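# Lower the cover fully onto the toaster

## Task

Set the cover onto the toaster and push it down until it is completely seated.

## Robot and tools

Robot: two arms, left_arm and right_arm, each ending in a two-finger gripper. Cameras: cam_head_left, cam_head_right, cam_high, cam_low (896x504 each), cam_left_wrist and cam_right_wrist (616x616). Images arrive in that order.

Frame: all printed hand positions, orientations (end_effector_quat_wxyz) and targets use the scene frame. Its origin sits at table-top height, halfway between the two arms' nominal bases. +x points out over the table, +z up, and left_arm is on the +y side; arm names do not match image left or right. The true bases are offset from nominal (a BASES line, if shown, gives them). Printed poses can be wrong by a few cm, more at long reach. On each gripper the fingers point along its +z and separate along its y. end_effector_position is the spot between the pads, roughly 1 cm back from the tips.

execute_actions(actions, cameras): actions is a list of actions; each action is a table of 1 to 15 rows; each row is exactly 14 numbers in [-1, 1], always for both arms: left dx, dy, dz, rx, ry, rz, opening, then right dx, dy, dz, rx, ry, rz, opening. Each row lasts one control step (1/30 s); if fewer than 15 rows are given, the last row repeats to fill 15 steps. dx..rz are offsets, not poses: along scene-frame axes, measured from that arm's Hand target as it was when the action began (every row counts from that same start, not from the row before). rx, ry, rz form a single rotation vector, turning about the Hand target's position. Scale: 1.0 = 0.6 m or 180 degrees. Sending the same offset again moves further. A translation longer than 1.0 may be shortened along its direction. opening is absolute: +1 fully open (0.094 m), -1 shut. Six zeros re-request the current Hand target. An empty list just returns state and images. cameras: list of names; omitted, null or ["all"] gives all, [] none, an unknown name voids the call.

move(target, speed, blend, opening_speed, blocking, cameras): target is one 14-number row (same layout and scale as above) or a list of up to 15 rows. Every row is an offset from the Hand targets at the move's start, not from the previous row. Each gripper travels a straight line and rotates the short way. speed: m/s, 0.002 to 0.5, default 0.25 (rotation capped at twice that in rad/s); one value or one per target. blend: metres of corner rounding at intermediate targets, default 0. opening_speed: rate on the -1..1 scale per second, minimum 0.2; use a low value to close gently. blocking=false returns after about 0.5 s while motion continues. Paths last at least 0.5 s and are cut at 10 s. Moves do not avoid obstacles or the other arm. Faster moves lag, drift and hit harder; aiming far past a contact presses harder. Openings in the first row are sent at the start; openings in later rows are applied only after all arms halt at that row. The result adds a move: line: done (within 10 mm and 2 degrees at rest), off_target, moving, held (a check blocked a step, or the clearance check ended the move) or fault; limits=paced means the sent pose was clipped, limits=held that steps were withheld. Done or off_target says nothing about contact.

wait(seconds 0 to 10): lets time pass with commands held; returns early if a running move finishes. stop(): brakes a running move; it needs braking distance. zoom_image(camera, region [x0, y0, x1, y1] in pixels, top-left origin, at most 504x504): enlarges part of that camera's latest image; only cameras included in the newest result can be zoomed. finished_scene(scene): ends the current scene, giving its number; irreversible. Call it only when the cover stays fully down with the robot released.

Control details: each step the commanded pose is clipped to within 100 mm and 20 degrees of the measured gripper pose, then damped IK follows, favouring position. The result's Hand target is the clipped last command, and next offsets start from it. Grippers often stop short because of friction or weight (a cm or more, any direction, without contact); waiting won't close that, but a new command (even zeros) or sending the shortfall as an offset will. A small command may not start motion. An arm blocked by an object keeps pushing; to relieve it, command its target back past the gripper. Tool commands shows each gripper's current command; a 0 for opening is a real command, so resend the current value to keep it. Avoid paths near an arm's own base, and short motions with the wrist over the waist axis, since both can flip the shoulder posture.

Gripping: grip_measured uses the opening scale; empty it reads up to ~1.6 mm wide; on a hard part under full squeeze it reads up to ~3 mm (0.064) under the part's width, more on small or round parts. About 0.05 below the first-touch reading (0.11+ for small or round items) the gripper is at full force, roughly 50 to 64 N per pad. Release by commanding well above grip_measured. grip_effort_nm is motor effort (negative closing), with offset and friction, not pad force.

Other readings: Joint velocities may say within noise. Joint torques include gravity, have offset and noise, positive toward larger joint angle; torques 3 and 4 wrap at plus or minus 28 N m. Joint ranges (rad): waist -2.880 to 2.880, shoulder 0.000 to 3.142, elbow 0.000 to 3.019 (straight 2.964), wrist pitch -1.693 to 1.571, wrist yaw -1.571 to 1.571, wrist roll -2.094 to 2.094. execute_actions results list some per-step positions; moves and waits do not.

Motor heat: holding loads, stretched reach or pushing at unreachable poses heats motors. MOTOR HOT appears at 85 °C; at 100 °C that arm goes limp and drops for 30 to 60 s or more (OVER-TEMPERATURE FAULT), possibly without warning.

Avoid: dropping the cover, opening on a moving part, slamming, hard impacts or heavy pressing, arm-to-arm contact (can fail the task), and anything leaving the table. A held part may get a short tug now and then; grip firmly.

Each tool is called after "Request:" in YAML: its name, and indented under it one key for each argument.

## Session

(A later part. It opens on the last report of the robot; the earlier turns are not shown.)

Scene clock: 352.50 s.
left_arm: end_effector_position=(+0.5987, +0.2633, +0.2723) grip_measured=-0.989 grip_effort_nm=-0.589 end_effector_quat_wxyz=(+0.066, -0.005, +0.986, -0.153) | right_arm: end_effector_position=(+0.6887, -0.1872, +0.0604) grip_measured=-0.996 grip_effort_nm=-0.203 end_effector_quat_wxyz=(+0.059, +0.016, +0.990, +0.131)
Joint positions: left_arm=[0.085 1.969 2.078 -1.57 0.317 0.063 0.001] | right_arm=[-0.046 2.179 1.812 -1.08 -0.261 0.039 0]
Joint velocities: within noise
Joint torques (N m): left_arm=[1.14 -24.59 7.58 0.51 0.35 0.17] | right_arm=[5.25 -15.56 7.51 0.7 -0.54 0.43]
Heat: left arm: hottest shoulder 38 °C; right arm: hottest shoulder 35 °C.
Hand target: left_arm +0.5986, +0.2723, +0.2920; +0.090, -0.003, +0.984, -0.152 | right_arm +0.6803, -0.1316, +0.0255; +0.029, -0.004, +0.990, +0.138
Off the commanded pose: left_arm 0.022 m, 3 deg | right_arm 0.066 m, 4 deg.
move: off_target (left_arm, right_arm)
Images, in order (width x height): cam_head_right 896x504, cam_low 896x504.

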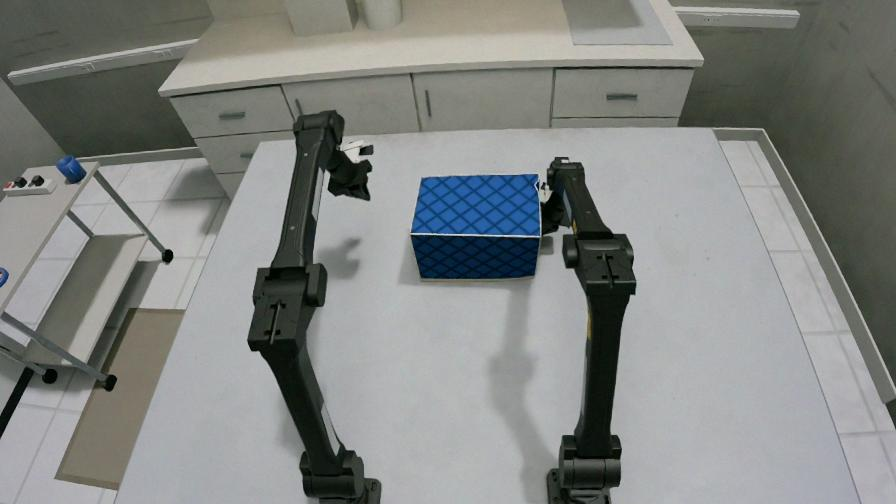

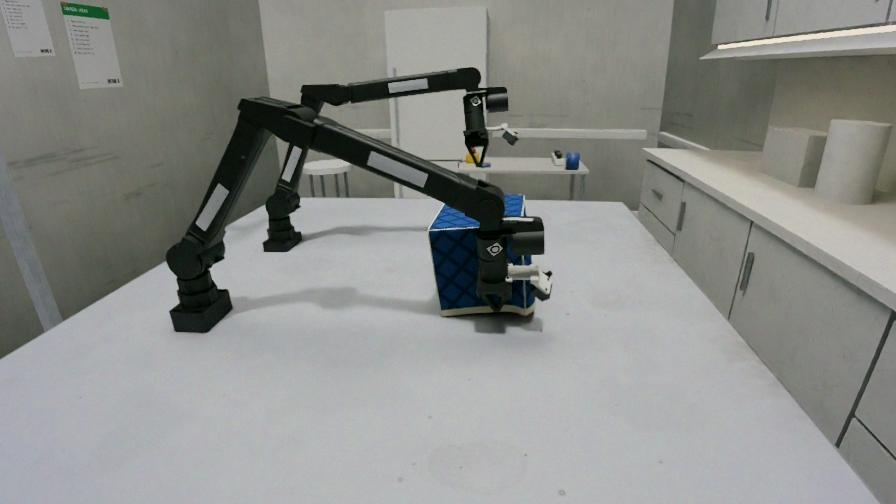

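Request:
move:
  target:
    - [0,0,0,0,0,0,-1,0,-0.19,0.05,0,0,0,-1]
    - [0,0,0,0,0,0,-1,-0.05,-0.25,0.5,0,0,0,-1]
  speed: 0.2
  cameras: ["cam_low","cam_head_right"]

Request:
zoom_image:
  camera: "cam_low"
  region: [410, 180, 560, 330]

Scene clock: 358.53 s.
left_arm: end_effector_position=(+0.5987, +0.2633, +0.2723) grip_measured=-0.989 grip_effort_nm=-0.574 end_effector_quat_wxyz=(+0.066, -0.005, +0.986, -0.153) | right_arm: end_effector_position=(+0.6435, -0.2741, +0.3021) grip_measured=-0.996 grip_effort_nm=-0.193 end_effector_quat_wxyz=(+0.051, +0.005, +0.989, +0.135)
Joint positions: left_arm=[0.085 1.969 2.078 -1.57 0.317 0.063 0.001] | right_arm=[-0.189 2.007 2.17 -1.671 -0.284 -0.133 0]
Joint velocities: within noise
Joint torques (N m): left_arm=[1.08 -24.88 7.62 0.49 0.33 0.19] | right_arm=[-1.96 -17.44 13.5 0.03 -0.32 0]
Heat: left arm: hottest shoulder 38 °C; right arm: hottest shoulder 36 °C.
Hand target: left_arm +0.5986, +0.2723, +0.2920; +0.090, -0.003, +0.984, -0.152 | right_arm +0.6503, -0.2817, +0.3254; +0.029, -0.004, +0.990, +0.138
Off the commanded pose: left_arm 0.022 m, 3 deg | right_arm 0.026 m, 3 deg.
joint sent to its limit (right arm) — joint 4 (wrist pitch), lower limit. The joint targets are off in orientation, not in position.
move: off_target (left_arm, right_arm)
Images, in order (width x height): cam_head_right 896x504, cam_low 896x504.

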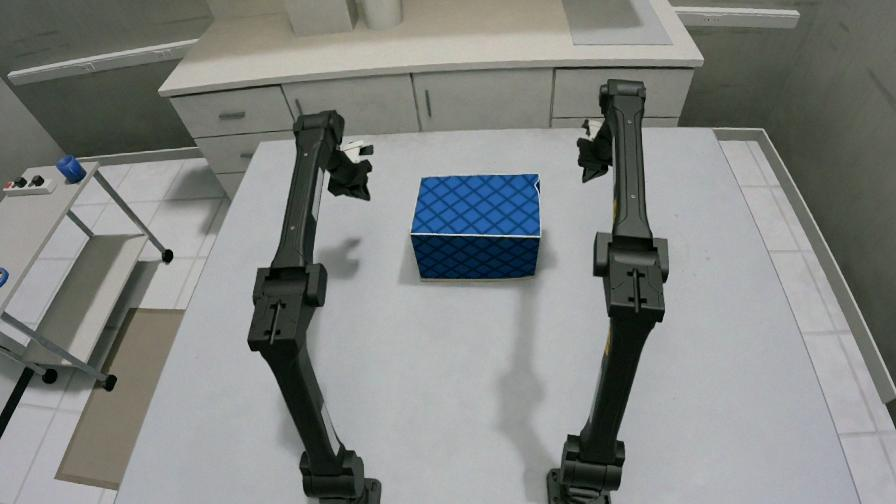

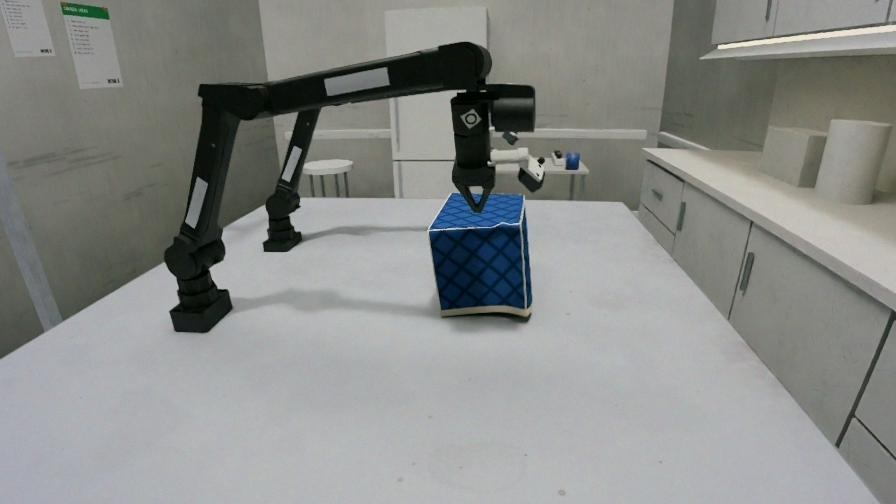

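Scaled by 3.360.

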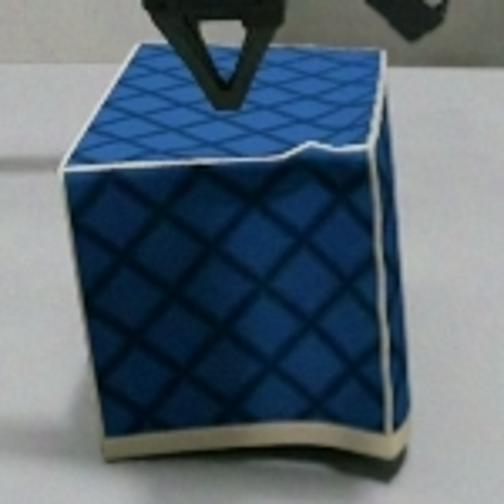

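Request:
move:
  target:
    - [0,0,0,0,0,0,-1,0.1,0,-0.29,0,0,0,-1]
    - [0,0,0,0,0,0,-1,0.1,0.16,-0.29,0,0,0,-1]
    - [0,0,0,0,0,0,-1,0.1,0.27,-0.29,0,0,0,-1]
    - [0,0,0,0,0,0,-1,0.1,0.27,-0.52,0,0,0,-1]
  speed: [0.2,0.15,0.05,0.06]
  cameras: ["cam_low","cam_head_right"]

Request:
zoom_image:
  camera: "cam_low"
  region: [410, 180, 560, 330]

Request:
move:
  target:
    - [0,0,0,0,0,0,-1,0,-0.19,0.05,0,0,0,-1]
    - [0,0,0,0,0,0,-1,-0.05,-0.25,0.5,0,0,0,-1]
  speed: 0.2
  cameras: ["cam_low","cam_head_right"]

Request:
zoom_image:
  camera: "cam_low"
  region: [410, 180, 560, 330]

Scene clock: 381.17 s.
left_arm: end_effector_position=(+0.5987, +0.2633, +0.2723) grip_measured=-0.989 grip_effort_nm=-0.579 end_effector_quat_wxyz=(+0.066, -0.005, +0.986, -0.153) | right_arm: end_effector_position=(+0.7222, -0.1640, +0.1515) grip_measured=-0.996 grip_effort_nm=-0.193 end_effector_quat_wxyz=(+0.093, +0.007, +0.986, +0.137)
Joint positions: left_arm=[0.085 1.969 2.078 -1.57 0.317 0.063 0.001] | right_arm=[-0.015 2.161 2.019 -1.228 -0.268 0.065 0]
Joint velocities: within noise
Joint torques (N m): left_arm=[1.38 -24.94 7.58 0.44 0.33 0.2] | right_arm=[2.14 -11.93 5.18 1.37 -0.26 0.09]
Heat: left arm: hottest shoulder 38 °C; right arm: hottest shoulder 36 °C.
Hand target: left_arm +0.5986, +0.2723, +0.2920; +0.090, -0.003, +0.984, -0.152 | right_arm +0.7140, -0.1335, +0.0566; +0.029, -0.004, +0.990, +0.138
Off the commanded pose: left_arm 0.022 m, 3 deg | right_arm 0.146 m, 7 deg; position clipped.
move: off_target (left_arm, right_arm); limits=paced
Images, in order (width x height): cam_head_right 896x504, cam_low 896x504.

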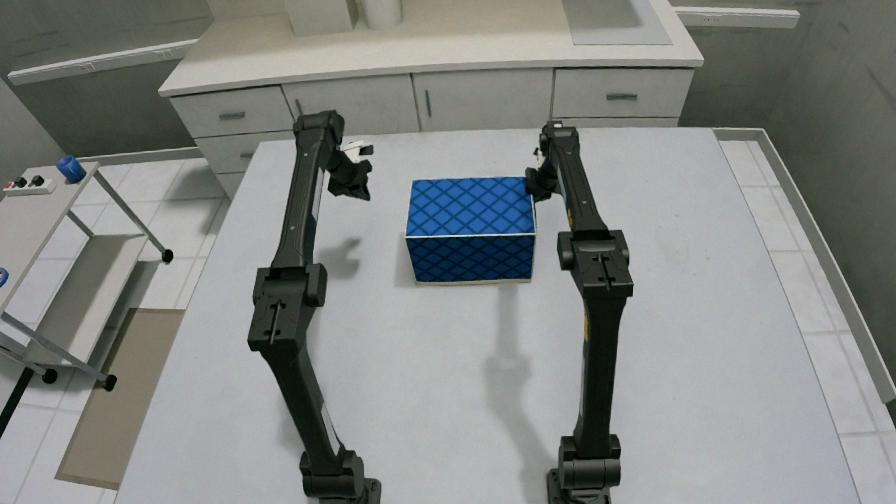

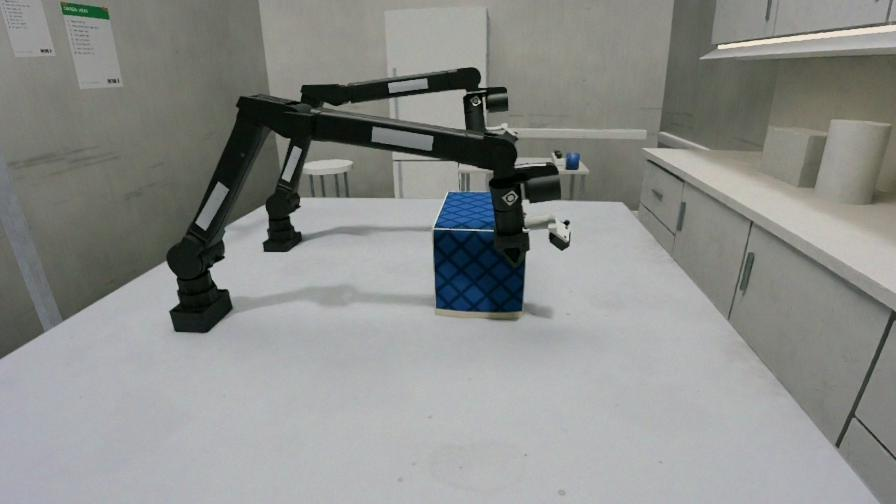

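Scaled by 3.360.

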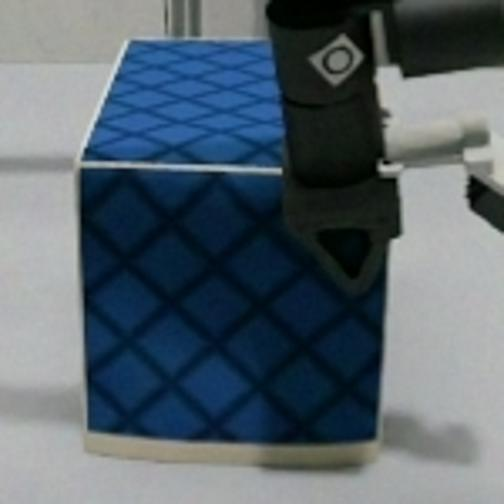

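Scene clock: 383.80 s.
left_arm: end_effector_position=(+0.5987, +0.2633, +0.2723) grip_measured=-0.989 grip_effort_nm=-0.584 end_effector_quat_wxyz=(+0.066, -0.005, +0.986, -0.153) | right_arm: end_effector_position=(+0.6789, -0.2759, +0.3351) grip_measured=-0.996 grip_effort_nm=-0.193 end_effector_quat_wxyz=(+0.106, +0.004, +0.986, +0.131)
Joint positions: left_arm=[0.085 1.969 2.078 -1.57 0.317 0.063 0.001] | right_arm=[-0.185 2.065 2.343 -1.671 -0.29 -0.115 0]
Joint velocities: within noise
Joint torques (N m): left_arm=[1.2 -25 7.62 0.64 0.34 0.2] | right_arm=[-1.85 -17.9 13.46 0.23 -0.33 0.18]
Heat: left arm: hottest shoulder 38 °C; right arm: hottest shoulder 36 °C.
Hand target: left_arm +0.5986, +0.2723, +0.2920; +0.090, -0.003, +0.984, -0.152 | right_arm +0.6841, -0.2835, +0.3567; +0.029, -0.004, +0.990, +0.138
Off the commanded pose: left_arm 0.022 m, 3 deg | right_arm 0.023 m, 9 deg.
joint sent to its limit (right arm) — joint 4 (wrist pitch), lower limit. The joint targets are off in orientation, not in position.
move: off_target (left_arm, right_arm)
Images, in order (width x height): cam_head_right 896x504, cam_low 896x504.

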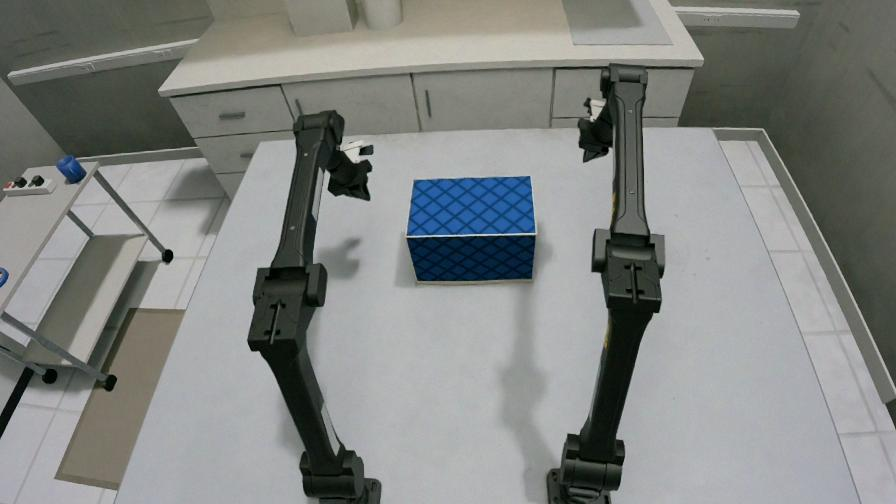

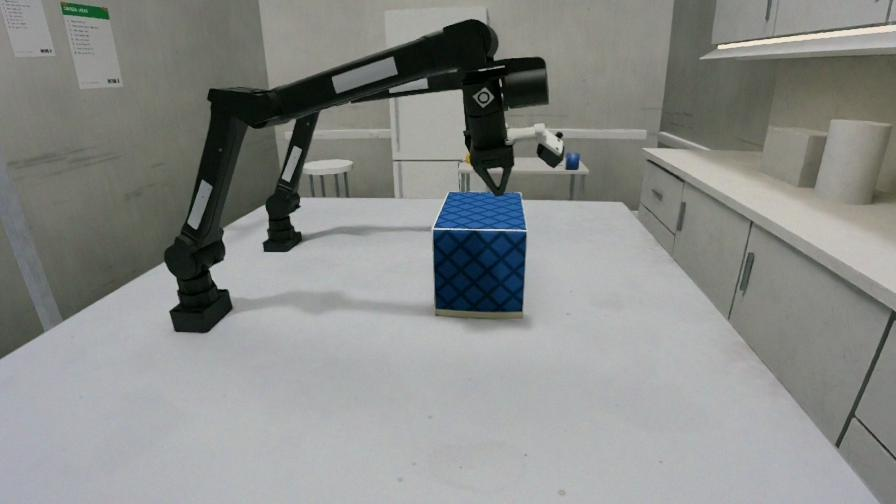

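Scaled by 3.360.

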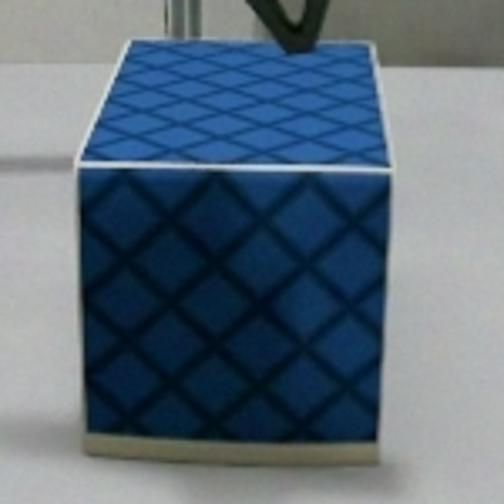

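Perfectly seated now. Hem flush.

Request:
finished_scene:
  scene: 2

The scene is finished: the task was done.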